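## Task

Fetch a single cardboard box from lot 451 and a single one from lot 434 and set both fully on the desk, nothing overhanging its edge. A spot's lot is the number printed on the shelf edge beneath it, and several spots may carry the same number. All remaining cardboard boxes must stay on their own shelves. A lot that is missing from the storeroom is skipped. The robot must not fall or finish leaning, or the task fails.

## Robot and tools

Robot: a simulated Hello Robot Stretch 3. It has a two-wheeled base, a lift sliding on a mast, and one telescoping arm that reaches out to the robot's right side, ending in a wrist (yaw, pitch, roll) and a two-finger gripper. The base cannot slide sideways, so the gripper is moved forward or back by driving. The base is 0.33 m long, 0.34 m wide, and pivots about a point 0.05 m behind its front edge; with arm in and wrist folded, a turn sweeps a 0.28 m radius, larger if the wrist is unfolded. Loose objects may occasionally get nudged by outside forces.

Frames: the base frame has its origin on the floor between the drive wheels, x forward, y left, z up, in metres. hand_pose is reported in it, at the point where closed fingertips meet. The odometry frame is the base frame at scene start; base_odometry there only counts wheel turns, heading in rad (-3.142 to 3.142, left positive).

Tool move: one action per call. "base" holds exactly one key: translate_m, a forward offset in metres from the base's last reported position (-3 to 3, negative backs up), or rotate_rad, an in-place turn offset in radians (-6.4 to 6.4, positive is left). "joints" is one object of absolute targets keyed by joint name: lift_m 0 to 1.1 m; arm_m 0 to 0.52 m extension; wrist_yaw_rad -1.345 to 4.42 (0 along the arm, positive toward the front); wrist_pitch_rad -1.57 to 0.451 (0 level, negative tips fingers down); wrist_roll_rad -2.911 to 2.918; gripper_m -0.089 to 0.179 (larger is wider; actual fingertip gap is roughly 0.007 to 0.025 less); head_pan_rad -3.953 to 1.73 (0 forward, -1.57 toward the arm); head_tilt_rad -1.53 to 0.419 (negative down). "pace" is "default" or "max"; "speeds" instead caps individual motions by the same keys plus translate_m and rotate_rad. Default/max top speeds: drive 0.12/0.30 m/s, turn 0.76/1.90 rad/s, lift 0.11/0.15 m/s, arm 0.14/0.40 m/s; the base is throttled to 0.10 m/s and 0.63 rad/s unless lift_m < 0.30, arm_m < 0.03 and wrist_yaw_rad > 2.54. "contact_limits" gives an effort percentage (1 to 100) at which a motion halts: arm_m as a number, translate_m or rotate_rad as a number (base has no contact stop otherwise), lift_m as {"down": n, "up": n}, where values under about 12 may trigger in free motion. Only put a limit next to its own command. {"servos": "reboot"} must be sent alone and re-energises servos that cut out. "cameras" lists head_camera, nav_camera, wrist_camera or all; [] returns no images. "blocking" false returns in about half a second while motion continues; a later move overrides only what it names. Unknown keys make a call invalid; out-of-range values get it refused, and then the rest of that reply's move, wait and finished_scene calls are skipped, as they are after an unrequested stop.

Other tools: wait(seconds 0 to 10, cameras) just observes; stop(cameras) brakes all running motions; zoom_image(camera, region [x0,y0,x1,y1] in pixels, at most 504x504) enlarges a part of that camera's latest image; finished_scene(scene) ends the current scene irreversibly and reports the next task.

Results: a "move" line (done, or the worst status), base_status and joint_status per motion (moving, done, off_target, contact_stop, time_out, torque_fault), on_its_own for uncommanded behaviour ("held at" is the target), joint_positions, motor_effort with peak in brackets (positive toward higher values; wheels positive means forward push), contact_limits, lidar_m (12 ranges in 30 degree sectors counter-clockwise from straight ahead, at 0.17 m height; "-" means nothing or too close), wrist_depth_mm and head_depth_mm (7x7 median depths), turned_by_wheels vs turned_by_imu (trust the IMU when they disagree by more than 0.15), base_tilt in degrees, and a "pictures" line ordering the images. head_camera images are rotated: turn a quarter clockwise to view upright; nav_camera a quarter counter-clockwise. Calibration matrices map base frame to camera frame.

Gripping: command gripper_m below the object's width to hold it; open to at least 0.05 over its width to let go. The reading does not prove a grasp; resend if a heavy object slips.

Cautions: before folding the wrist (yaw to 3.0) or unfolding it, keep lift_m between 0.32 and 0.95, pitch at -0.4 and roll near 0; folded, lift may go down to 0.25. With yaw below -0.4, hold pitch at -0.5 or lower. Pushing the arm into something rigid with the gripper above about 0.45 m, or driving while holding or hooking something fixed, can tip the robot; back off if base_tilt shows a lean. Wrist and head have no contact stop and will fault after sustained pushing. A stopped arm or lift goes slack until recommanded. Avoid drops, releasing moving items, collisions and forceful shoves, and leave everything settled before ending the scene.

Each tool is called by a JSON object that holds its "api" and its "payload", one argument or row to a line.

## Session

{"api": "move", "payload": {
  "joints": {"head_pan_rad": -1.57, "head_tilt_rad": -0.3},
  "cameras": ["nav_camera","head_camera"]
}}

{"api": "move", "payload": {
  "joints": {"head_pan_rad": -3.14, "head_tilt_rad": -0.3},
  "cameras": ["nav_camera"]
}}

{"api": "move", "payload": {
  "joints": {"head_pan_rad": 1.57, "head_tilt_rad": -0.3},
  "cameras": ["nav_camera"]
}}

{"api": "move", "payload": {
  "joints": {"head_pan_rad": 0.0, "head_tilt_rad": -0.3},
  "cameras": ["nav_camera","head_camera"]
}}

Scene clock: 1.23 s.
move: done
base_odometry: x=+0.000 y=+0.000 heading=+0.000
turned_by_wheels: +0.000
turned_by_imu: +0.000
base_tilt: forward=-0.3 right=-1.2
lidar_m: 0.73 0.72 0.85 1.53 2.66 1.26 1.01 1.12 1.81 1.62 1.39 0.83
head_depth_mm: 1809 1798 1895 2315 2433 2048 1562 / 1926 2021 2122 2088 2106 2012 1556 / 1853 1983 2136 2251 2289 1974 1543 / 1719 1947 2056 2173 2130 1911 1544 / 1586 1861 1961 1936 1826 1830 1536 / 1499 1728 1893 1995 1918 1837 1523 / 1631 1775 1866 1960 1921 1847 1511
base_status: not commanded
joint_positions: lift_m=+0.374 arm_m=+0.001 wrist_yaw_rad=+3.009 wrist_pitch_rad=-0.462 wrist_roll_rad=+0.000 gripper_m=+0.037 head_pan_rad=-1.607 head_tilt_rad=-0.301
joint_status: all done
measured_speeds: all 0
motor_effort: left_wheel=-0.6(0.7) right_wheel=+0.3(1.1) lift_m=+23.5(23.8) arm_m=-5.2(5.4) wrist_yaw_rad=-1.0(1.1) wrist_pitch_rad=+1.9(2.1) wrist_roll_rad=-0.2(0.3) gripper_m=+0.0(0.8) head_pan_rad=+3.0(5.3) head_tilt_rad=-3.3(8.6)
hand_pose: x=+0.0076 y=+0.0712 z=+0.3774 quat_wxyz=(+0.207, +0.697, +0.116, +0.676) (m; base frame)
wrist_depth_mm: - 138 - - - 855 - / - 151 - - - 969 - / - 167 925 - - 947 - / 832 769 203 807 804 800 762 / 698 675 211 656 652 661 661 / 600 601 126 573 129 577 580 / 523 544 289 354 502 513 511
pictures: head_camera (sideways), nav_camera (sideways)
camera_calibration:
head_camera: T_world_to_cam=[[-0.0373073, 0.247586, -0.968147, 1.27574], [0.995363, -0.0767495, -0.0579833, 0.0690661], [-0.0886606, -0.965821, -0.243574, 0.27316], [0, 0, 0, 1]] pos_world=[0.00306702, -0.0467296, 1.30564]
nav_camera: T_world_to_cam=[[0.00723794, -0.271906, 0.962297, -1.20949], [-0.99967, 0.0217501, 0.0136647, 0.0384444], [-0.0246456, -0.962078, -0.271659, 0.306922], [0, 0, 0, 1]] pos_world=[0.0547502, -0.0344218, 1.24674]

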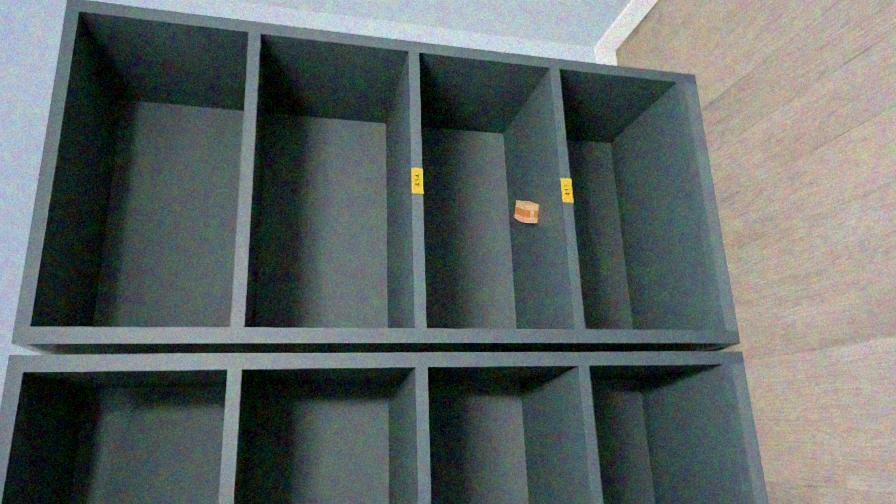

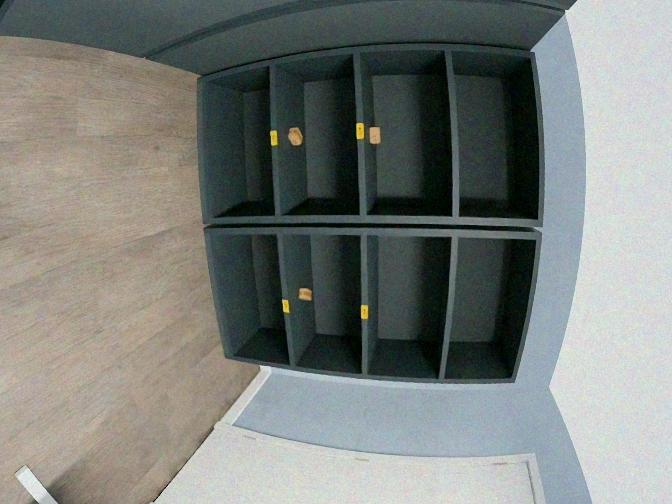

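Scene clock: 3.53 s.
move: done
base_odometry: x=+0.000 y=+0.000 heading=+0.000
turned_by_wheels: +0.000
turned_by_imu: +0.000
base_tilt: forward=-0.3 right=-1.2
lidar_m: 0.72 0.73 0.85 1.53 2.66 1.25 1.01 1.11 1.81 1.63 1.39 0.83
head_depth_mm: 1522 1608 1687 1779 1351 1807 1569 / 1466 1538 1634 1735 1334 1066 1455 / 1439 1504 1578 1679 1328 1054 1492 / 1394 1467 1544 1615 1307 996 1483 / 1363 1423 1497 1568 1302 989 1533 / 1328 1385 1443 1530 1296 943 1399 / 1294 1347 1401 1472 1280 896 1526
base_status: not commanded
joint_positions: lift_m=+0.374 arm_m=+0.001 wrist_yaw_rad=+3.009 wrist_pitch_rad=-0.462 wrist_roll_rad=+0.000 gripper_m=+0.037 head_pan_rad=-3.148 head_tilt_rad=-0.301
joint_status: all done
measured_speeds: translate_m=+0.000 rotate_rad=+0.000 lift_m=+0.000 arm_m=+0.000 wrist_yaw_rad=+0.000 wrist_pitch_rad=+0.000 wrist_roll_rad=+0.000 head_pan_rad=+0.024 head_tilt_rad=+0.000
motor_effort: left_wheel=-0.5(1.0) right_wheel=+0.3(1.2) lift_m=+23.2(24.3) arm_m=-9.1(9.1) wrist_yaw_rad=+0.5(2.1) wrist_pitch_rad=+1.8(2.0) wrist_roll_rad=-0.1(0.3) gripper_m=+0.9(0.9) head_pan_rad=+3.9(5.2) head_tilt_rad=-0.6(6.0)
hand_pose: x=+0.0076 y=+0.0712 z=+0.3774 quat_wxyz=(+0.207, +0.697, +0.116, +0.676) (m; base frame)
wrist_depth_mm: - 138 - - - 874 - / - 150 - - - 973 - / - 167 925 - - 923 - / 843 756 203 831 797 800 768 / 705 673 212 665 654 668 661 / 602 593 126 572 128 582 581 / 526 534 286 355 505 514 512
pictures: nav_camera (sideways)
camera_calibration:
nav_camera: T_world_to_cam=[[-0.271576, -0.0152864, 0.962295, -1.2078], [-0.00781828, 0.999876, 0.0136769, 0.0324495], [-0.962385, -0.00380918, -0.271662, 0.312623], [0, 0, 0, 1]] pos_world=[-0.0268918, -0.0497175, 1.24674]

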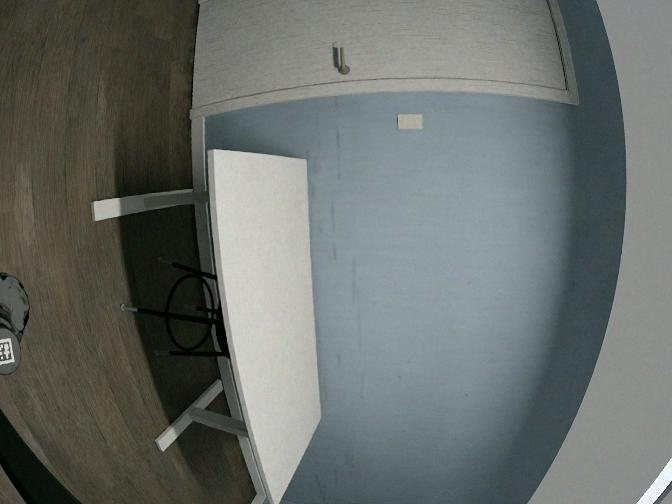

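Scene clock: 7.03 s.
move: done
base_odometry: x=+0.000 y=+0.000 heading=+0.000
turned_by_wheels: +0.000
turned_by_imu: +0.000
base_tilt: forward=-0.3 right=-1.3
lidar_m: 0.73 0.73 0.85 1.52 2.66 1.26 1.01 1.11 1.81 1.63 1.39 0.83
head_depth_mm: 1186 1194 1206 1222 1222 1247 1252 / 1538 1472 1491 1501 1526 1542 1481 / 2425 2559 2681 2825 2718 1903 1544 / 2354 2494 2631 2758 2843 2006 1539 / 2315 2417 2553 2693 2733 1999 1528 / 2241 2380 2493 2611 2647 1980 1525 / 2215 2302 2387 2494 2630 1964 1516
base_status: not commanded
joint_positions: lift_m=+0.374 arm_m=+0.001 wrist_yaw_rad=+3.009 wrist_pitch_rad=-0.462 wrist_roll_rad=+0.000 gripper_m=+0.037 head_pan_rad=+1.578 head_tilt_rad=-0.301
joint_status: all done
measured_speeds: translate_m=+0.000 rotate_rad=+0.000 lift_m=+0.000 arm_m=+0.000 wrist_yaw_rad=+0.000 wrist_pitch_rad=+0.000 wrist_roll_rad=+0.000 head_pan_rad=-0.024 head_tilt_rad=+0.000
motor_effort: left_wheel=-0.2(0.8) right_wheel=-0.1(1.1) lift_m=+23.8(24.7) arm_m=-12.6(13.4) wrist_yaw_rad=+0.2(1.6) wrist_pitch_rad=+1.9(2.1) wrist_roll_rad=+0.0(0.3) gripper_m=+0.1(1.1) head_pan_rad=-3.3(7.3) head_tilt_rad=+3.1(4.9)
hand_pose: x=+0.0076 y=+0.0712 z=+0.3774 quat_wxyz=(+0.207, +0.697, +0.116, +0.676) (m; base frame)
wrist_depth_mm: - 138 - - - 847 - / - 150 - - - 975 - / - 167 935 - - 952 - / 837 762 203 817 815 791 768 / 688 669 211 660 661 667 665 / 596 599 126 570 129 581 573 / 528 534 288 354 505 513 506
pictures: nav_camera (sideways)
camera_calibration:
nav_camera: T_world_to_cam=[[-0.0191139, 0.271345, 0.962292, -1.20931], [0.999666, 0.021921, 0.013675, 0.0262277], [-0.0173838, 0.962233, -0.271673, 0.306935], [0, 0, 0, 1]] pos_world=[-0.043998, 0.0322234, 1.24674]

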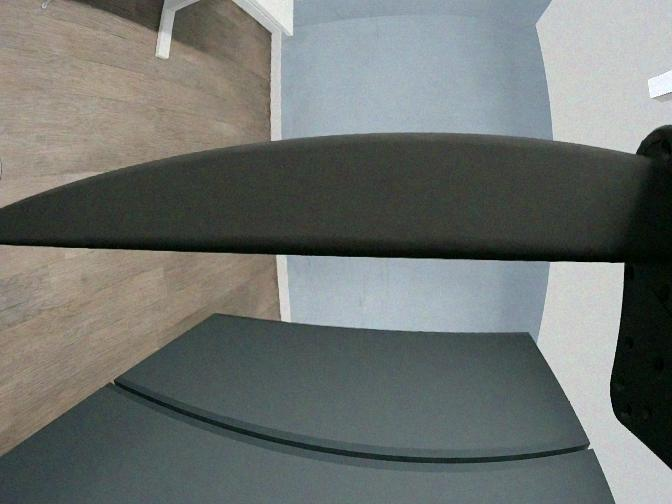

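Scene clock: 8.27 s.
move: done
base_odometry: x=+0.000 y=+0.000 heading=+0.000
turned_by_wheels: +0.000
turned_by_imu: +0.000
base_tilt: forward=-0.3 right=-1.4
lidar_m: 0.72 0.73 0.85 1.53 2.67 1.26 1.01 1.11 1.81 1.62 1.39 0.83
head_depth_mm: 689 729 771 816 871 931 1001 / 668 703 743 785 833 892 950 / 647 679 716 756 803 852 910 / 637 662 696 740 779 827 879 / 609 638 669 704 746 786 837 / 593 618 649 681 717 758 804 / 577 601 629 661 695 731 775
base_status: not commanded
joint_positions: lift_m=+0.374 arm_m=+0.001 wrist_yaw_rad=+3.009 wrist_pitch_rad=-0.462 wrist_roll_rad=+0.000 gripper_m=+0.037 head_pan_rad=-0.037 head_tilt_rad=-0.301
joint_status: all done
measured_speeds: all 0
motor_effort: left_wheel=+0.3(0.7) right_wheel=+0.3(0.9) lift_m=+24.0(24.6) arm_m=-13.3(13.7) wrist_yaw_rad=-1.0(1.3) wrist_pitch_rad=+2.0(2.0) wrist_roll_rad=+0.0(0.2) gripper_m=+0.5(0.9) head_pan_rad=+3.2(6.3) head_tilt_rad=+4.0(6.6)
hand_pose: x=+0.0076 y=+0.0712 z=+0.3774 quat_wxyz=(+0.207, +0.697, +0.116, +0.676) (m; base frame)
wrist_depth_mm: - 138 - - - 863 - / - 151 - - - 976 - / - 168 938 - - 932 - / 823 765 204 815 812 798 766 / 695 673 211 657 657 671 673 / 609 602 126 572 129 584 583 / 528 538 287 356 501 512 505
pictures: head_camera (sideways), nav_camera (sideways)
camera_calibration:
head_camera: T_world_to_cam=[[-0.247627, -0.037109, -0.968145, 1.27702], [0.0775771, 0.995298, -0.0579921, 0.0746388], [0.965745, -0.0894662, -0.243583, 0.266741], [0, 0, 0, 1]] pos_world=[0.0528298, -0.0030347, 1.30564]
nav_camera: T_world_to_cam=[[0.27193, 0.00702032, 0.962291, -1.21109], [-0.0225803, -0.999652, 0.0136737, 0.0324959], [0.962052, -0.0254471, -0.271677, 0.300966], [0, 0, 0, 1]] pos_world=[0.0405197, 0.0486455, 1.24674]

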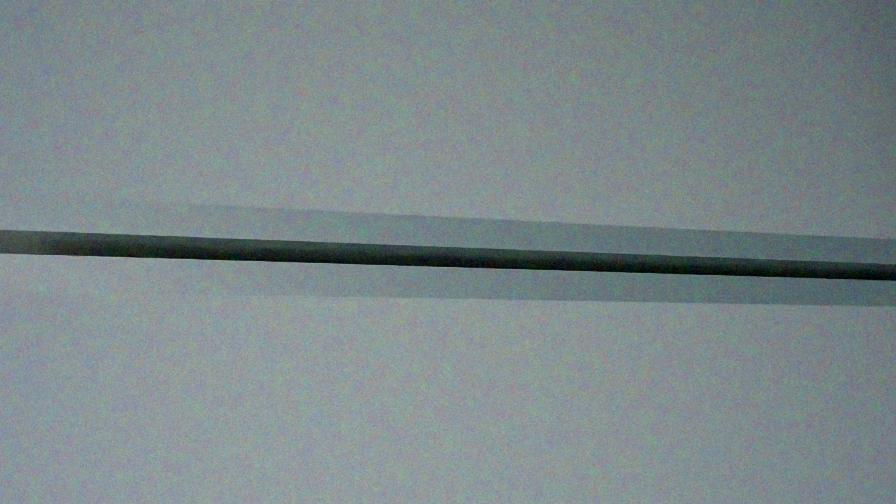

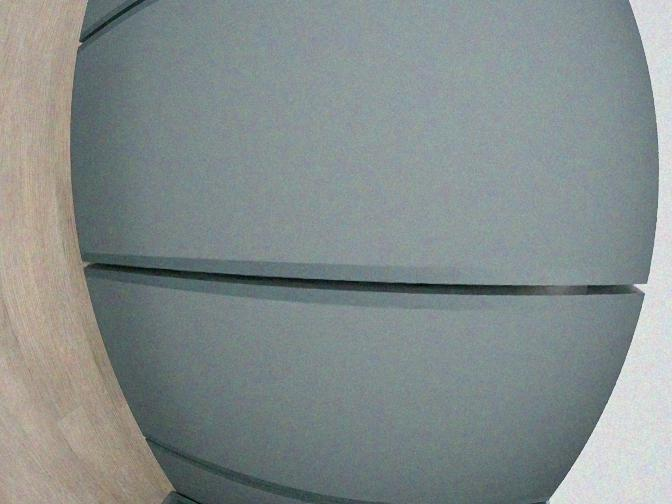

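{"api": "move", "payload": {
  "joints": {"head_pan_rad": -1.35, "head_tilt_rad": -0.35},
  "cameras": ["nav_camera","head_camera"]
}}

{"api": "zoom_image", "payload": {
  "camera": "head_camera",
  "region": [330, 0, 630, 504]
}}

Scene clock: 14.47 s.
move: done
base_odometry: x=+0.000 y=+0.000 heading=+0.000
turned_by_wheels: +0.000
turned_by_imu: +0.000
base_tilt: forward=-0.3 right=-1.3
lidar_m: 0.72 0.73 0.85 1.53 2.66 1.26 1.01 1.11 1.81 1.62 1.39 0.83
head_depth_mm: 1788 1862 2018 2114 2181 1895 1494 / 1809 1856 2007 2124 2161 1886 1477 / 1406 1562 1819 2066 1936 1854 1479 / 1725 1838 1942 2040 1869 1852 1468 / 1757 1844 1949 2081 2103 1848 1465 / 1755 1829 1930 2048 2084 1845 1457 / 1736 1809 1925 2025 2010 1822 1446
base_status: not commanded
joint_positions: lift_m=+0.374 arm_m=+0.001 wrist_yaw_rad=+3.009 wrist_pitch_rad=-0.462 wrist_roll_rad=+0.000 gripper_m=+0.037 head_pan_rad=-1.381 head_tilt_rad=-0.347
joint_status: all done
measured_speeds: all 0
motor_effort: left_wheel=-0.4(0.7) right_wheel=+0.7(1.1) lift_m=+24.4(25.2) arm_m=-12.8(13.2) wrist_yaw_rad=-0.4(1.4) wrist_pitch_rad=+2.0(2.0) wrist_roll_rad=+0.0(0.4) gripper_m=+0.3(1.0) head_pan_rad=+2.3(5.1) head_tilt_rad=-3.7(6.5)
hand_pose: x=+0.0076 y=+0.0712 z=+0.3774 quat_wxyz=(+0.207, +0.697, +0.116, +0.676) (m; base frame)
wrist_depth_mm: - 138 - - - 872 - / - 151 - - - 989 - / - 167 912 - - 932 - / 829 760 204 815 822 798 763 / 701 680 212 664 655 672 664 / 596 593 126 565 128 584 576 / 529 537 289 354 506 516 514
pictures: head_camera (sideways), nav_camera (sideways)
camera_calibration:
head_camera: T_world_to_cam=[[-0.100287, 0.276419, -0.95579, 1.26], [0.986699, 0.151149, -0.0598169, 0.0714723], [0.127932, -0.949076, -0.287901, 0.329546], [0, 0, 0, 1]] pos_world=[0.0136806, -0.046328, 1.30345]
nav_camera: T_world_to_cam=[[0.0763471, -0.306581, 0.948778, -1.19227], [-0.978954, -0.203669, 0.0129634, 0.0392538], [0.189262, -0.9298, -0.315678, 0.362986], [0, 0, 0, 1]] pos_world=[0.0607548, -0.0200291, 1.24528]

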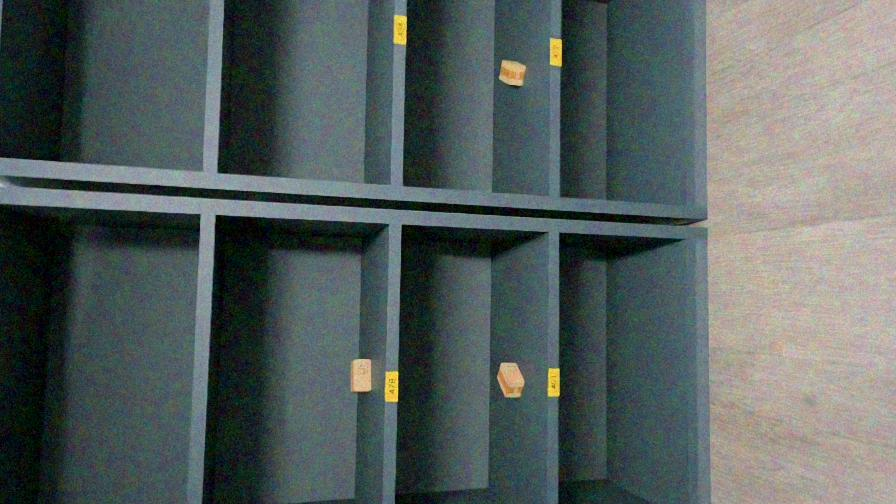

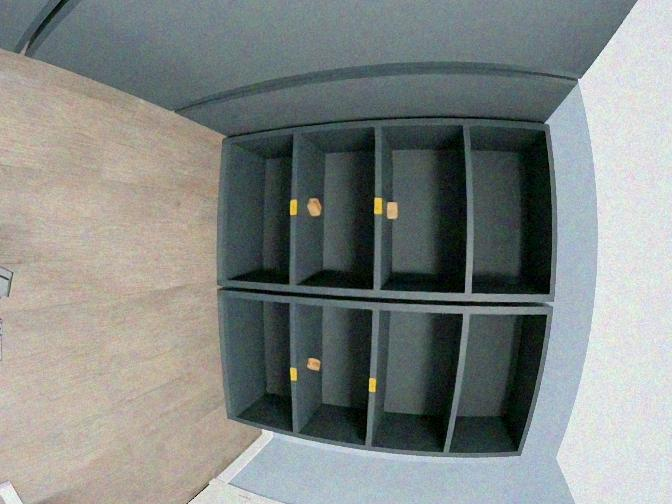

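Scaled by 1.000.

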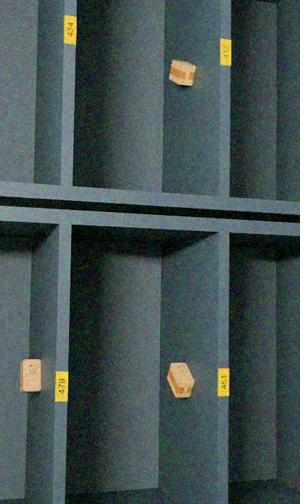

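{"api": "zoom_image", "payload": {
  "camera": "head_camera",
  "region": [380, 5, 420, 55]
}}

{"api": "zoom_image", "payload": {
  "camera": "head_camera",
  "region": [535, 30, 575, 80]
}}

{"api": "zoom_image", "payload": {
  "camera": "head_camera",
  "region": [375, 365, 415, 410]
}}

{"api": "zoom_image", "payload": {
  "camera": "head_camera",
  "region": [535, 360, 575, 405]
}}

Scaled by 10.080 from the camera's 896x504 image, which has a finer 1280x720 frame.

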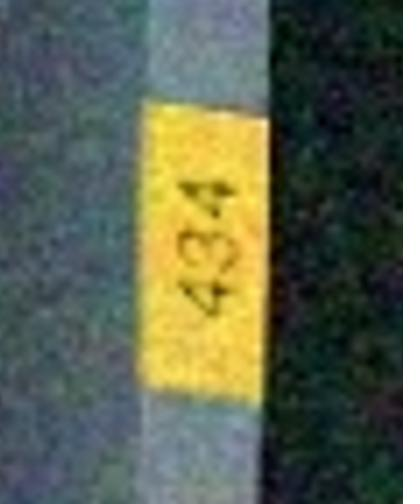

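Scaled by 10.080 from the camera's 896x504 image, which has a finer 1280x720 frame.

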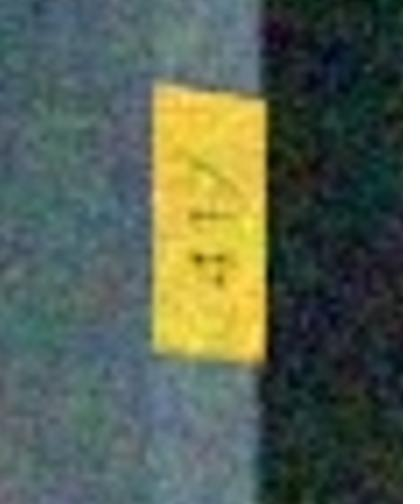

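Scaled by 11.200 from the camera's 896x504 image, which has a finer 1280x720 frame.

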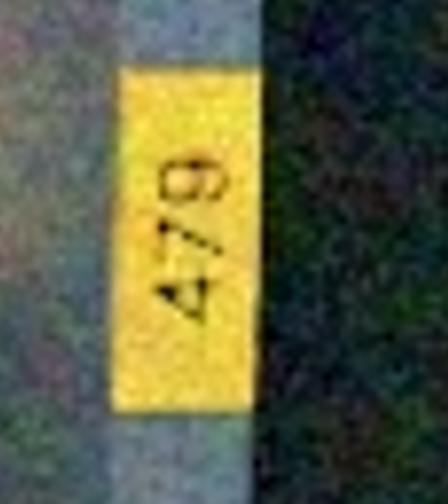

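Scaled by 11.200 from the camera's 896x504 image, which has a finer 1280x720 frame.

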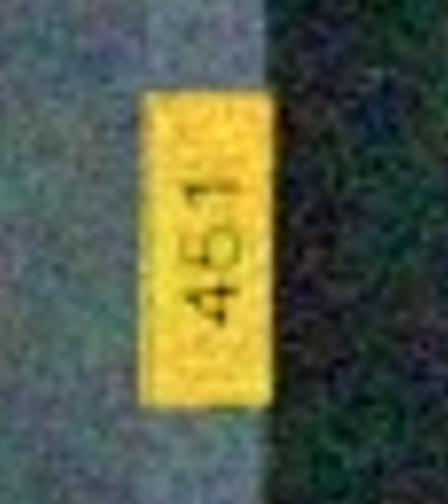

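{"api": "move", "payload": {
  "base": {"rotate_rad": -1.072},
  "joints": {"lift_m": 0.27},
  "pace": "max",
  "cameras": []
}}

{"api": "move", "payload": {
  "base": {"translate_m": 1.095},
  "pace": "max",
  "cameras": []
}}

{"api": "move", "payload": {
  "base": {"rotate_rad": 1.316},
  "joints": {"lift_m": 0.62, "wrist_pitch_rad": -0.4, "head_pan_rad": -1.6, "head_tilt_rad": -0.7},
  "pace": "max",
  "cameras": ["head_camera", "nav_camera"]
}}

Scene clock: 53.80 s.
move: done
base_odometry: x=+0.000 y=+0.000 heading=-1.072
turned_by_wheels: -1.072
turned_by_imu: -1.051
base_tilt: forward=-0.3 right=-1.2
lidar_m: 1.41 0.83 0.73 0.72 0.85 1.50 2.66 1.64 1.01 1.11 1.80 1.62
head_depth_mm: 1307 1358 1439 1495 1390 905 1442 / 1351 1417 1488 1567 1655 1746 1487 / 1419 1491 1562 1649 1755 1818 1477 / 1496 1567 1656 1764 1861 1883 1468 / 1573 1666 1755 1876 1983 1883 1462 / 1680 1769 1881 2010 2161 1855 1458 / 1803 1912 2056 2164 2312 1833 1453
base_status: done
joint_positions: lift_m=+0.270 arm_m=+0.001 wrist_yaw_rad=+3.009 wrist_pitch_rad=-0.463 wrist_roll_rad=+0.000 gripper_m=+0.037 head_pan_rad=-1.350 head_tilt_rad=-0.350
joint_status: all done
measured_speeds: all 0
motor_effort: left_wheel=+6.4(13.9) right_wheel=-9.3(15.0) lift_m=+30.2(31.2) arm_m=-12.0(13.4) wrist_yaw_rad=-0.1(1.6) wrist_pitch_rad=+2.1(2.2) wrist_roll_rad=-0.2(0.3) gripper_m=+0.4(0.9) head_pan_rad=+3.6(4.0) head_tilt_rad=-2.6(4.1)
hand_pose: x=+0.0076 y=+0.0711 z=+0.2727 quat_wxyz=(+0.208, +0.697, +0.117, +0.676) (m; base frame)
wrist_depth_mm: - 138 - - - - - / - 150 161 - - - - / 821 167 737 789 755 744 702 / 663 603 203 637 637 627 624 / 552 549 213 530 521 530 529 / 480 286 126 274 128 463 465 / 251 257 237 247 389 407 405
pictures: none
No camera images: "cameras" was empty.

Scene clock: 58.80 s.
move: done
base_odometry: x=+0.524 y=-0.961 heading=-1.071
turned_by_wheels: +0.000
turned_by_imu: +0.000
base_tilt: forward=-0.3 right=-1.2
lidar_m: 0.70 0.49 0.43 0.43 0.50 0.88 3.62 1.74 1.84 1.52 0.74 0.97
head_depth_mm: 1556 1616 1681 1771 1866 1884 1482 / 1632 1718 1799 1876 1992 1893 1474 / 1320 1401 1820 1958 2089 1813 1473 / 1362 1410 1522 1579 1628 1726 1462 / 1432 1483 1601 1306 1547 1578 1368 / 1336 1166 1470 1047 1515 1105 1332 / 1153 669 705 740 774 819 852
base_status: done
joint_positions: lift_m=+0.270 arm_m=+0.001 wrist_yaw_rad=+3.009 wrist_pitch_rad=-0.463 wrist_roll_rad=+0.000 gripper_m=+0.037 head_pan_rad=-1.350 head_tilt_rad=-0.350
joint_status: not commanded
measured_speeds: all 0
motor_effort: left_wheel=+6.7(15.9) right_wheel=+1.1(10.6) lift_m=+23.9(31.0) arm_m=-10.8(13.3) wrist_yaw_rad=-0.7(2.1) wrist_pitch_rad=+2.1(2.3) wrist_roll_rad=-0.3(0.3) gripper_m=-0.1(1.0) head_pan_rad=+2.6(3.7) head_tilt_rad=-2.1(3.6)
hand_pose: x=+0.0076 y=+0.0711 z=+0.2727 quat_wxyz=(+0.208, +0.697, +0.117, +0.676) (m; base frame)
wrist_depth_mm: - 138 - - - 405 389 / - 151 161 - - 439 424 / - 167 175 - - 480 451 / 663 608 197 604 - 545 - / 548 545 213 524 519 532 513 / 478 286 126 274 129 463 462 / 251 256 237 246 389 406 405
pictures: none
No camera images: "cameras" was empty.

Scene clock: 61.93 s.
move: done
base_odometry: x=+0.524 y=-0.961 heading=+0.244
turned_by_wheels: +1.316
turned_by_imu: +1.295
base_tilt: forward=-0.4 right=-1.1
lidar_m: 0.43 0.45 0.61 1.74 2.28 1.74 1.84 0.80 0.74 1.02 0.60 0.44
head_depth_mm: 846 927 709 1151 1005 1187 1169 / 841 927 701 1180 997 1281 1161 / 842 923 693 1175 983 1266 1158 / 839 908 683 1173 981 1257 1150 / 834 917 675 1173 973 1253 1145 / 834 902 667 1172 972 1248 1138 / 833 901 661 1123 960 1180 1131
base_status: done
joint_positions: lift_m=+0.620 arm_m=+0.001 wrist_yaw_rad=+3.009 wrist_pitch_rad=-0.419 wrist_roll_rad=+0.000 gripper_m=+0.037 head_pan_rad=-1.601 head_tilt_rad=-0.701
joint_status: all done
measured_speeds: all 0
motor_effort: left_wheel=-6.1(15.2) right_wheel=+7.6(14.1) lift_m=+27.9(33.6) arm_m=-12.5(13.8) wrist_yaw_rad=+0.0(1.7) wrist_pitch_rad=+3.1(6.0) wrist_roll_rad=-0.3(0.3) gripper_m=+0.3(1.0) head_pan_rad=-1.7(4.3) head_tilt_rad=+3.6(6.2)
hand_pose: x=+0.0083 y=+0.0768 z=+0.6325 quat_wxyz=(+0.193, +0.699, +0.101, +0.681) (m; base frame)
wrist_depth_mm: - 137 - - - - - / - 149 - - - - - / - 163 - - - - - / - 188 207 - - - - / - - 204 - - - - / 919 924 129 884 128 - - / 793 793 268 793 774 785 -
pictures: head_camera (sideways), nav_camera (sideways)
camera_calibration:
head_camera: T_world_to_cam=[[-0.0280893, 0.604417, -0.796173, 1.05135], [0.996578, -0.0450106, -0.0693296, 0.0837872], [-0.0777402, -0.795396, -0.601084, 0.738296], [0, 0, 0, 1]] pos_world=[0.0034266, -0.044446, 1.28665]
nav_camera: T_world_to_cam=[[-0.00174988, -0.624611, 0.780934, -0.972847], [-0.999909, 0.0115467, 0.00699477, 0.0471733], [-0.0133862, -0.780851, -0.624574, 0.766097], [0, 0, 0, 1]] pos_world=[0.0557217, -0.00998697, 1.23788]

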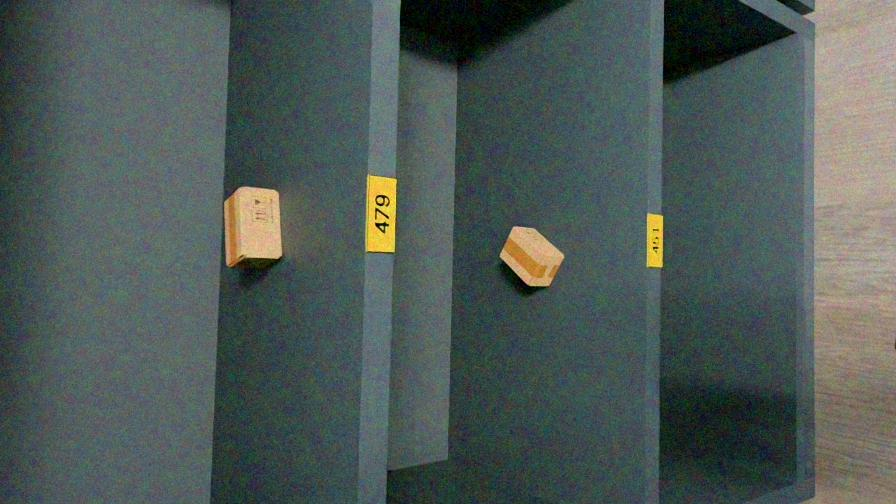

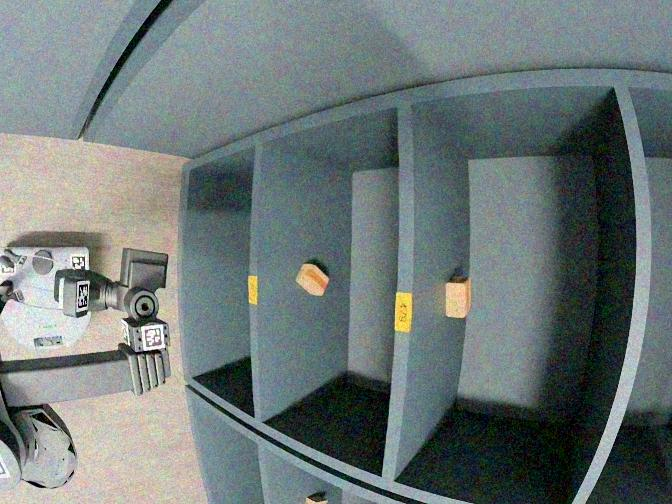

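{"api": "zoom_image", "payload": {
  "camera": "head_camera",
  "region": [480, 200, 600, 310]
}}

{"api": "move", "payload": {
  "base": {"rotate_rad": -0.04},
  "joints": {"wrist_yaw_rad": 0.0, "wrist_pitch_rad": -0.4},
  "cameras": []
}}

{"api": "move", "payload": {
  "base": {"translate_m": 0.025},
  "joints": {"wrist_pitch_rad": -0.2, "gripper_m": 0.179, "lift_m": 0.53},
  "cameras": ["wrist_camera"]
}}

Scaled by 4.200 from the camera's 896x504 image, which has a finer 1280x720 frame.

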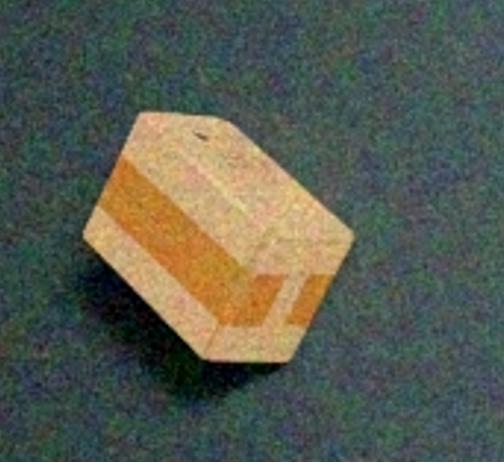

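Scene clock: 95.80 s.
move: done
base_odometry: x=+0.524 y=-0.961 heading=+0.205
turned_by_wheels: -0.040
turned_by_imu: -0.039
base_tilt: forward=-0.3 right=-1.2
lidar_m: 0.43 0.44 0.59 1.50 2.20 1.74 1.83 1.50 0.75 1.02 0.63 0.45
head_depth_mm: 854 941 709 1125 1003 1122 1189 / 849 934 703 1196 992 1279 1184 / 846 932 693 1183 985 1269 1169 / 840 913 683 1175 979 1258 478 / 836 912 676 1168 973 1244 1138 / 828 901 669 1160 967 1242 1136 / 827 896 660 1130 963 1209 1135
base_status: done
joint_positions: lift_m=+0.620 arm_m=+0.001 wrist_yaw_rad=+0.003 wrist_pitch_rad=-0.419 wrist_roll_rad=+0.000 gripper_m=+0.037 head_pan_rad=-1.601 head_tilt_rad=-0.700
joint_status: all done
measured_speeds: all 0
motor_effort: left_wheel=+7.7(9.1) right_wheel=-8.4(10.2) lift_m=+24.5(24.8) arm_m=-10.2(11.6) wrist_yaw_rad=-2.5(7.5) wrist_pitch_rad=+3.1(5.4) wrist_roll_rad=+0.0(0.3) gripper_m=+0.3(1.1) head_pan_rad=+1.9(2.0) head_tilt_rad=+2.2(3.6)
hand_pose: x=-0.0208 y=-0.3698 z=+0.6325 quat_wxyz=(+0.692, +0.148, -0.691, -0.146) (m; base frame)
wrist_depth_mm: - - - - - - - / - - - 524 - - - / - - - - - - - / - - - - - - - / - - - 155 156 953 - / - - 126 - 126 803 - / - - 107 - - - 607
pictures: none
No camera images: "cameras" was empty.

Scene clock: 97.77 s.
move: done
base_odometry: x=+0.549 y=-0.956 heading=+0.205
turned_by_wheels: +0.000
turned_by_imu: +0.000
base_tilt: forward=-0.3 right=-1.2
lidar_m: 0.40 0.42 0.56 1.42 2.75 1.75 1.86 1.50 0.76 1.02 0.59 0.42
head_depth_mm: 852 939 712 1137 1009 1186 1187 / 847 934 702 1194 994 1275 1180 / 845 925 693 1185 988 1272 1155 / 839 909 683 1175 982 1258 1152 / 833 914 679 1168 974 1252 1147 / 828 902 667 1154 968 1246 1135 / 826 893 658 1124 957 1185 1134
base_status: done
joint_positions: lift_m=+0.530 arm_m=+0.001 wrist_yaw_rad=+0.003 wrist_pitch_rad=-0.222 wrist_roll_rad=+0.000 gripper_m=+0.179 head_pan_rad=-1.601 head_tilt_rad=-0.700
joint_status: all done
measured_speeds: all 0
motor_effort: left_wheel=+7.9(11.4) right_wheel=+3.1(8.2) lift_m=+23.9(25.9) arm_m=-9.4(10.7) wrist_yaw_rad=-2.9(4.1) wrist_pitch_rad=+3.6(6.3) wrist_roll_rad=-0.1(0.3) gripper_m=+0.4(83.1) head_pan_rad=+2.8(3.4) head_tilt_rad=+0.8(2.7)
hand_pose: x=-0.0208 y=-0.3902 z=+0.5888 quat_wxyz=(+0.703, +0.080, -0.702, -0.078) (m; base frame)
wrist_depth_mm: - - - - - - 668 / - - - - - - - / - - - 499 - - - / - - - - - - - / - 142 - - - - - / - 126 - - - - - / - - - - - - 105
pictures: wrist_camera
camera_calibration:
wrist_camera: T_world_to_cam=[[-0.99887, -0.0440768, -0.0177968, -0.0208471], [-0.00190159, 0.411154, -0.911564, 0.729707], [0.047496, -0.9105, -0.410773, 0.0537664], [0, 0, 0, 1]] pos_world=[-0.0219896, -0.251986, 0.686889]

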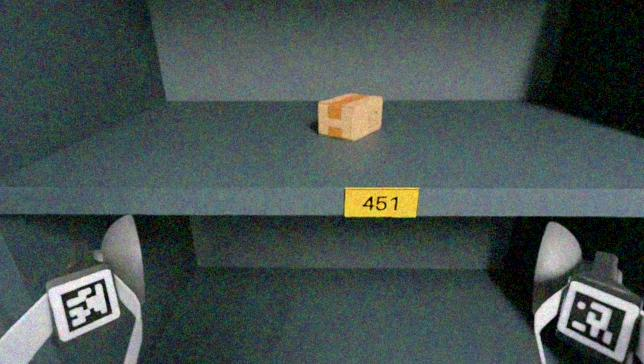

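{"api": "move", "payload": {
  "base": {"translate_m": 0.072},
  "joints": {"wrist_yaw_rad": -0.38, "lift_m": 0.515},
  "cameras": []
}}

{"api": "move", "payload": {
  "joints": {"arm_m": 0.25},
  "contact_limits": {"arm_m": 35},
  "cameras": ["wrist_camera"]
}}

Scene clock: 131.20 s.
move: done
base_odometry: x=+0.619 y=-0.942 heading=+0.205
turned_by_wheels: +0.000
turned_by_imu: +0.000
base_tilt: forward=-0.3 right=-1.3
lidar_m: 0.33 0.34 0.46 1.16 1.98 1.82 1.94 0.83 0.81 1.02 0.48 0.35
head_depth_mm: 851 935 712 1203 1000 1255 1186 / 848 933 703 1192 997 1272 1158 / 840 913 693 1184 986 1270 1164 / 836 922 685 1173 981 1258 1149 / 832 913 675 1169 977 1255 1147 / 827 904 669 1152 966 1245 1143 / 820 875 659 953 910 982 1114
base_status: done
joint_positions: lift_m=+0.515 arm_m=+0.001 wrist_yaw_rad=-0.377 wrist_pitch_rad=-0.221 wrist_roll_rad=+0.000 gripper_m=+0.179 head_pan_rad=-1.600 head_tilt_rad=-0.700
joint_status: all done
measured_speeds: all 0
motor_effort: left_wheel=+9.0(12.9) right_wheel=+1.2(8.1) lift_m=+24.0(25.9) arm_m=-7.2(8.3) wrist_yaw_rad=-2.9(4.7) wrist_pitch_rad=+3.5(3.6) wrist_roll_rad=-0.1(0.3) gripper_m=+0.6(1.0) head_pan_rad=+3.6(3.9) head_tilt_rad=+0.2(1.5)
hand_pose: x=-0.1116 y=-0.3730 z=+0.5740 quat_wxyz=(+0.676, -0.055, -0.705, -0.209) (m; base frame)
wrist_depth_mm: - - - - 793 - 454 / - - - - - - 493 / - - 490 - - - 515 / 317 323 - - 957 - - / 301 145 - - - - - / - 126 - - - - - / - - - - - 717 105
pictures: none
No camera images: "cameras" was empty.

Scene clock: 134.27 s.
move: done
base_odometry: x=+0.619 y=-0.942 heading=+0.205
turned_by_wheels: +0.000
turned_by_imu: +0.000
base_tilt: forward=-0.3 right=-1.2
lidar_m: 0.33 0.34 0.46 1.16 1.98 1.81 1.94 0.83 0.81 1.02 0.49 0.35
head_depth_mm: 852 937 709 1200 998 1250 1187 / 848 933 700 1193 995 1278 1168 / 840 911 695 1182 982 620 535 / 835 917 685 1167 979 620 1151 / 832 913 676 1164 977 1253 1147 / 827 903 669 1154 966 1247 1138 / 819 880 659 949 907 982 1108
base_status: not commanded
joint_positions: lift_m=+0.515 arm_m=+0.250 wrist_yaw_rad=-0.377 wrist_pitch_rad=-0.221 wrist_roll_rad=+0.000 gripper_m=+0.179 head_pan_rad=-1.600 head_tilt_rad=-0.700
joint_status: all done
measured_speeds: all 0
motor_effort: left_wheel=+8.5(9.3) right_wheel=+1.6(2.6) lift_m=+25.3(25.9) arm_m=+13.5(14.5) wrist_yaw_rad=-3.1(4.3) wrist_pitch_rad=+3.4(3.6) wrist_roll_rad=-0.1(0.3) gripper_m=+0.3(1.0) head_pan_rad=+2.9(3.9) head_tilt_rad=-1.4(1.8)
contact_limits: arm_m 35 (drawing in: default 31, maximum 55; extending or still: default 40, maximum 69)
hand_pose: x=-0.1116 y=-0.6224 z=+0.5740 quat_wxyz=(+0.676, -0.055, -0.705, -0.209) (m; base frame)
wrist_depth_mm: - - - - - 610 - / - - - - - 626 - / - - 288 315 - - - / 315 314 271 292 310 309 307 / 252 240 250 248 249 247 247 / 119 144 201 200 199 198 - / 118 162 167 167 166 171 105
pictures: wrist_camera
camera_calibration:
wrist_camera: T_world_to_cam=[[-0.943961, 0.329578, -0.0177804, 0.116632], [0.15057, 0.382065, -0.911787, 0.810553], [-0.293711, -0.863368, -0.410279, -0.168511], [0, 0, 0, 1]] pos_world=[-0.0614427, -0.49361, 0.671989]

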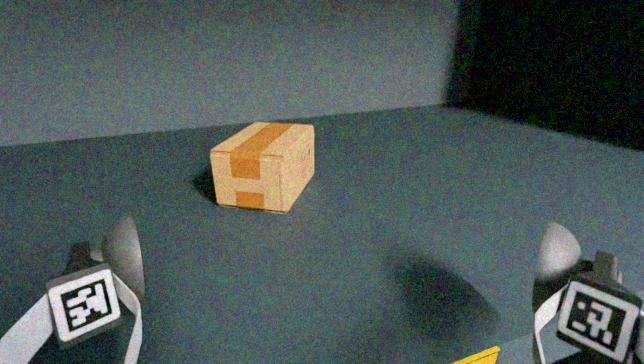

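{"api": "move", "payload": {
  "joints": {"arm_m": 0.405},
  "contact_limits": {"arm_m": 35},
  "cameras": ["wrist_camera"]
}}

Scene clock: 147.13 s.
move: done
base_odometry: x=+0.619 y=-0.942 heading=+0.205
turned_by_wheels: +0.000
turned_by_imu: +0.000
base_tilt: forward=-0.3 right=-1.1
lidar_m: 0.33 0.34 0.46 1.16 1.98 1.81 1.94 0.83 0.80 1.02 0.48 0.35
head_depth_mm: 852 939 709 1202 1001 1244 1191 / 847 932 702 1192 993 1272 1177 / 843 913 692 1187 954 632 533 / 838 916 683 1174 759 1264 1150 / 830 908 676 1162 976 1253 1148 / 828 904 666 1154 969 1247 1135 / 821 883 660 951 906 982 1111
base_status: not commanded
joint_positions: lift_m=+0.515 arm_m=+0.405 wrist_yaw_rad=-0.377 wrist_pitch_rad=-0.221 wrist_roll_rad=+0.000 gripper_m=+0.179 head_pan_rad=-1.600 head_tilt_rad=-0.700
joint_status: all done
measured_speeds: all 0
motor_effort: left_wheel=+8.9(9.3) right_wheel=+1.1(3.0) lift_m=+28.4(28.9) arm_m=+13.5(14.7) wrist_yaw_rad=-3.2(4.4) wrist_pitch_rad=+3.5(3.6) wrist_roll_rad=-0.3(0.3) gripper_m=+0.8(0.9) head_pan_rad=+2.7(3.8) head_tilt_rad=-2.7(3.0)
contact_limits: arm_m 35 (drawing in: default 31, maximum 55; extending or still: default 40, maximum 69)
hand_pose: x=-0.1116 y=-0.7774 z=+0.5740 quat_wxyz=(+0.676, -0.055, -0.705, -0.209) (m; base frame)
wrist_depth_mm: 292 313 335 - - - - / 306 329 - - - - - / 319 337 - - - - - / 320 314 311 195 308 306 306 / 251 237 249 157 236 246 246 / 118 144 137 129 190 197 - / 118 161 155 133 160 160 107
pictures: wrist_camera
camera_calibration:
wrist_camera: T_world_to_cam=[[-0.943961, 0.329578, -0.0177804, 0.167716], [0.15057, 0.382065, -0.911787, 0.869773], [-0.293711, -0.863368, -0.410279, -0.302333], [0, 0, 0, 1]] pos_world=[-0.0614427, -0.64861, 0.671989]

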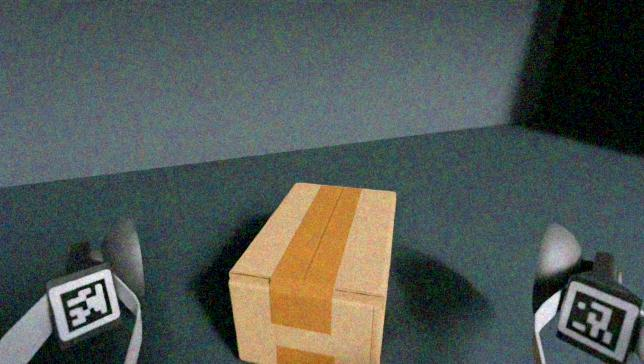

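{"api": "move", "payload": {
  "joints": {"gripper_m": 0.035},
  "cameras": ["wrist_camera"]
}}

{"api": "move", "payload": {
  "joints": {"lift_m": 0.57},
  "speeds": {"lift_m": 0.06},
  "cameras": ["wrist_camera"]
}}

Scene clock: 154.70 s.
move: done
base_odometry: x=+0.619 y=-0.942 heading=+0.205
turned_by_wheels: +0.000
turned_by_imu: +0.000
base_tilt: forward=-0.4 right=-1.2
lidar_m: 0.33 0.34 0.46 1.16 1.98 1.82 1.93 0.83 0.81 1.02 0.49 0.35
head_depth_mm: 852 938 712 1204 1004 1255 1189 / 845 932 702 1193 988 1281 1180 / 841 912 694 1176 961 631 534 / 837 917 685 1177 756 1263 1154 / 831 913 676 1162 974 1263 1143 / 827 903 667 1152 968 1246 1139 / 819 880 659 952 906 986 1104
base_status: not commanded
joint_positions: lift_m=+0.515 arm_m=+0.405 wrist_yaw_rad=-0.377 wrist_pitch_rad=-0.221 wrist_roll_rad=+0.000 gripper_m=+0.036 head_pan_rad=-1.600 head_tilt_rad=-0.700
joint_status: all done
measured_speeds: all 0
motor_effort: left_wheel=+8.6(9.2) right_wheel=+1.6(3.1) lift_m=+29.7(31.5) arm_m=+12.3(13.7) wrist_yaw_rad=-2.9(4.2) wrist_pitch_rad=+3.4(3.6) wrist_roll_rad=+0.1(0.3) gripper_m=-11.4(82.7) head_pan_rad=+2.8(3.3) head_tilt_rad=-4.0(4.8)
contact_limits: arm_m 35 (drawing in: default 31, maximum 55; extending or still: default 40, maximum 69)
hand_pose: x=-0.1116 y=-0.7775 z=+0.5740 quat_wxyz=(+0.676, -0.055, -0.705, -0.209) (m; base frame)
wrist_depth_mm: 293 312 334 - - - - / 306 327 - - - - - / 320 335 - - - - - / 323 312 312 196 306 308 305 / 250 250 160 157 161 247 246 / 200 200 130 133 127 197 197 / 167 103 156 141 155 160 165
pictures: wrist_camera
camera_calibration:
wrist_camera: T_world_to_cam=[[-0.943976, 0.329535, -0.0177674, 0.167679], [0.150476, 0.381885, -0.911878, 0.869711], [-0.29371, -0.863465, -0.410077, -0.302531], [0, 0, 0, 1]] pos_world=[-0.0614426, -0.64861, 0.671989]

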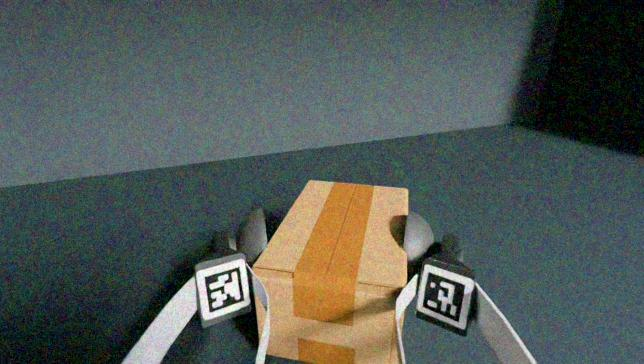

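Scene clock: 156.20 s.
move: done
base_odometry: x=+0.619 y=-0.942 heading=+0.205
turned_by_wheels: +0.000
turned_by_imu: +0.000
base_tilt: forward=-0.2 right=-1.2
lidar_m: 0.33 0.34 0.46 1.16 1.97 1.81 1.93 0.83 0.81 1.02 0.48 0.35
head_depth_mm: 852 937 710 1200 1002 1260 1186 / 847 929 703 1185 992 1270 1161 / 841 914 692 1181 728 572 503 / 834 919 682 1172 713 1257 1151 / 832 913 675 1164 973 1258 1145 / 826 904 668 1156 965 1242 1140 / 820 879 658 953 910 983 1112
base_status: not commanded
joint_positions: lift_m=+0.570 arm_m=+0.405 wrist_yaw_rad=-0.377 wrist_pitch_rad=-0.224 wrist_roll_rad=+0.000 gripper_m=+0.036 head_pan_rad=-1.600 head_tilt_rad=-0.700
joint_status: all done
measured_speeds: all 0
motor_effort: left_wheel=+8.9(9.3) right_wheel=+1.6(2.4) lift_m=+32.0(33.4) arm_m=+12.3(13.0) wrist_yaw_rad=-2.1(4.5) wrist_pitch_rad=+4.0(4.2) wrist_roll_rad=+0.1(0.3) gripper_m=-11.3(11.7) head_pan_rad=+2.5(3.4) head_tilt_rad=-4.6(5.1)
contact_limits: arm_m 35 (drawing in: default 31, maximum 55; extending or still: default 40, maximum 69)
hand_pose: x=-0.1115 y=-0.7772 z=+0.6283 quat_wxyz=(+0.676, -0.054, -0.705, -0.210) (m; base frame)
wrist_depth_mm: 292 313 334 - - - - / 309 328 - - - - - / 320 337 - - - 539 - / 335 - - 198 - - - / 334 330 152 158 150 314 327 / 279 279 130 133 127 276 275 / 233 102 218 141 216 224 229
pictures: wrist_camera
camera_calibration:
wrist_camera: T_world_to_cam=[[-0.94394, 0.329634, -0.0178394, 0.168768], [0.151481, 0.384499, -0.910612, 0.920342], [-0.29331, -0.862265, -0.412877, -0.277306], [0, 0, 0, 1]] pos_world=[-0.0614438, -0.648613, 0.726592]

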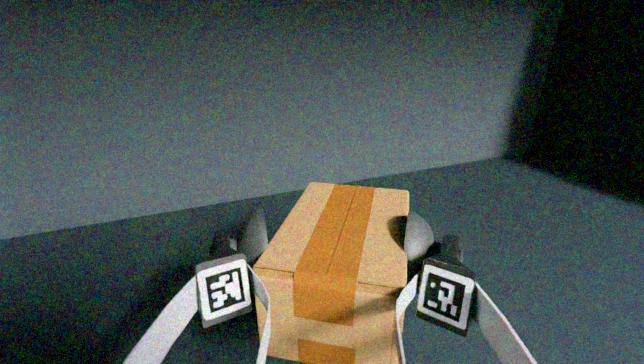

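{"api": "move", "payload": {
  "joints": {"arm_m": 0.0},
  "cameras": []
}}

{"api": "move", "payload": {
  "base": {"translate_m": -0.3},
  "joints": {"wrist_yaw_rad": 0.0, "lift_m": 0.7},
  "cameras": []
}}

{"api": "move", "payload": {
  "base": {"rotate_rad": -1.317},
  "joints": {"lift_m": 0.85},
  "cameras": ["nav_camera", "wrist_camera"]
}}

Scene clock: 191.73 s.
move: done
base_odometry: x=+0.619 y=-0.942 heading=+0.205
turned_by_wheels: +0.000
turned_by_imu: +0.000
base_tilt: forward=-0.4 right=-1.2
lidar_m: 0.33 0.34 0.46 1.16 1.97 1.81 1.93 0.83 0.81 1.02 0.48 0.35
head_depth_mm: 850 938 710 1204 1000 1256 1191 / 845 934 702 1194 999 1270 1176 / 840 913 694 1179 990 889 648 / 837 917 684 1168 983 1257 1147 / 832 908 677 1161 971 1252 1142 / 828 904 669 1157 967 1246 1146 / 819 879 661 954 906 987 1108
base_status: not commanded
joint_positions: lift_m=+0.570 arm_m=+0.001 wrist_yaw_rad=-0.377 wrist_pitch_rad=-0.224 wrist_roll_rad=+0.000 gripper_m=+0.036 head_pan_rad=-1.600 head_tilt_rad=-0.700
joint_status: all done
measured_speeds: all 0
motor_effort: left_wheel=+8.6(9.4) right_wheel=+2.3(2.7) lift_m=+31.3(32.1) arm_m=-12.3(14.8) wrist_yaw_rad=-3.3(4.8) wrist_pitch_rad=+4.0(4.2) wrist_roll_rad=+0.0(0.3) gripper_m=-10.8(12.0) head_pan_rad=+2.6(3.1) head_tilt_rad=-5.4(6.5)
hand_pose: x=-0.1115 y=-0.3728 z=+0.6282 quat_wxyz=(+0.676, -0.054, -0.705, -0.210) (m; base frame)
wrist_depth_mm: - - - - 800 - 456 / - - - - 882 - 494 / - - - - - - - / - - - 198 - - - / - - 152 158 150 - - / 322 - 130 133 127 617 - / - 94 - 140 133 682 826
pictures: none
No camera images: "cameras" was empty.

Scene clock: 195.87 s.
move: done
base_odometry: x=+0.325 y=-1.003 heading=+0.205
turned_by_wheels: +0.000
turned_by_imu: +0.000
base_tilt: forward=-0.3 right=-1.2
lidar_m: 0.63 0.65 0.86 2.22 1.85 1.58 1.63 1.34 0.64 0.97 0.82 0.66
head_depth_mm: 657 654 635 720 844 1282 1188 / 840 903 702 900 896 1030 1185 / 852 932 694 1166 989 1239 1169 / 843 928 684 1183 981 578 400 / 837 922 677 1174 977 1224 1145 / 833 901 669 1167 969 1255 1144 / 830 899 662 1159 960 1243 1132
base_status: done
joint_positions: lift_m=+0.700 arm_m=+0.001 wrist_yaw_rad=-0.003 wrist_pitch_rad=-0.225 wrist_roll_rad=+0.000 gripper_m=+0.036 head_pan_rad=-1.600 head_tilt_rad=-0.700
joint_status: all done
measured_speeds: all 0
motor_effort: left_wheel=-1.5(10.7) right_wheel=-9.7(14.1) lift_m=+25.0(33.8) arm_m=-9.6(13.0) wrist_yaw_rad=+1.8(6.4) wrist_pitch_rad=+4.2(4.2) wrist_roll_rad=-0.2(0.4) gripper_m=-11.3(11.7) head_pan_rad=+1.7(3.1) head_tilt_rad=-5.9(6.5)
hand_pose: x=-0.0222 y=-0.3900 z=+0.7581 quat_wxyz=(+0.703, +0.079, -0.702, -0.081) (m; base frame)
wrist_depth_mm: 710 - - - - - - / 756 - - - - - - / 796 - - - - - 347 / - - - 199 682 - 360 / - - 153 159 150 - 381 / - - 130 133 127 442 410 / - 95 - 141 135 120 -
pictures: none
No camera images: "cameras" was empty.

Scene clock: 199.07 s.
move: done
base_odometry: x=+0.325 y=-1.003 heading=-1.111
turned_by_wheels: -1.317
turned_by_imu: -1.295
base_tilt: forward=-0.3 right=-1.3
lidar_m: 1.03 0.74 0.63 0.63 0.72 1.22 2.55 1.57 1.64 1.34 0.68 0.64
head_depth_mm: 1307 1443 1617 1833 1694 1466 - / 1348 1492 1664 1899 1689 1468 - / 1359 1523 1697 1933 1622 1345 - / 1395 1561 1767 1971 484 312 - / 1430 1596 1803 2004 1598 1331 1166 / 1449 1592 1750 1667 1594 1357 1157 / 1082 1162 1393 1313 1533 1317 1153
base_status: done
joint_positions: lift_m=+0.850 arm_m=+0.001 wrist_yaw_rad=-0.002 wrist_pitch_rad=-0.225 wrist_roll_rad=+0.000 gripper_m=+0.036 head_pan_rad=-1.600 head_tilt_rad=-0.700
joint_status: all done
measured_speeds: all 0
motor_effort: left_wheel=+7.7(12.1) right_wheel=-10.3(13.4) lift_m=+31.2(34.0) arm_m=-13.3(13.3) wrist_yaw_rad=+2.6(2.8) wrist_pitch_rad=+4.1(4.3) wrist_roll_rad=+0.2(0.3) gripper_m=-11.1(11.9) head_pan_rad=+2.4(3.0) head_tilt_rad=-5.2(6.2)
hand_pose: x=-0.0221 y=-0.3900 z=+0.9081 quat_wxyz=(+0.703, +0.079, -0.702, -0.081) (m; base frame)
wrist_depth_mm: - - - - - - - / - - - - - - - / - - - - - - - / - - - - - - - / - - 155 158 158 - - / - - 130 133 127 - - / - - - 141 137 - -
pictures: nav_camera (sideways), wrist_camera
camera_calibration:
nav_camera: T_world_to_cam=[[-0.00116724, -0.624014, 0.781412, -0.973471], [-0.999919, 0.0106441, 0.00700645, 0.0471543], [-0.0126896, -0.781341, -0.623976, 0.765311], [0, 0, 0, 1]] pos_world=[0.0557257, -0.00999227, 1.23789]
wrist_camera: T_world_to_cam=[[-0.999092, -0.0386465, -0.0179565, -0.0142313], [0.000344315, 0.414037, -0.91026, 1.02064], [0.042613, -0.909439, -0.413647, 0.188074], [0, 0, 0, 1]] pos_world=[-0.0225842, -0.252092, 1.00659]

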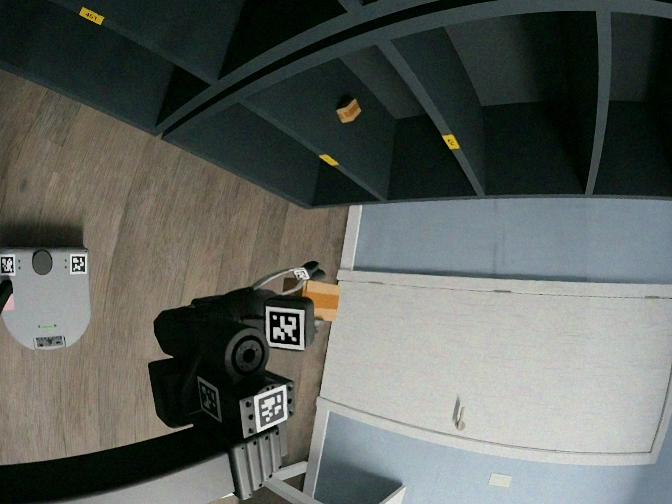

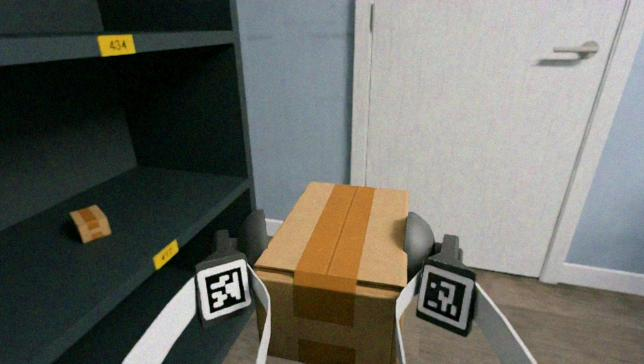

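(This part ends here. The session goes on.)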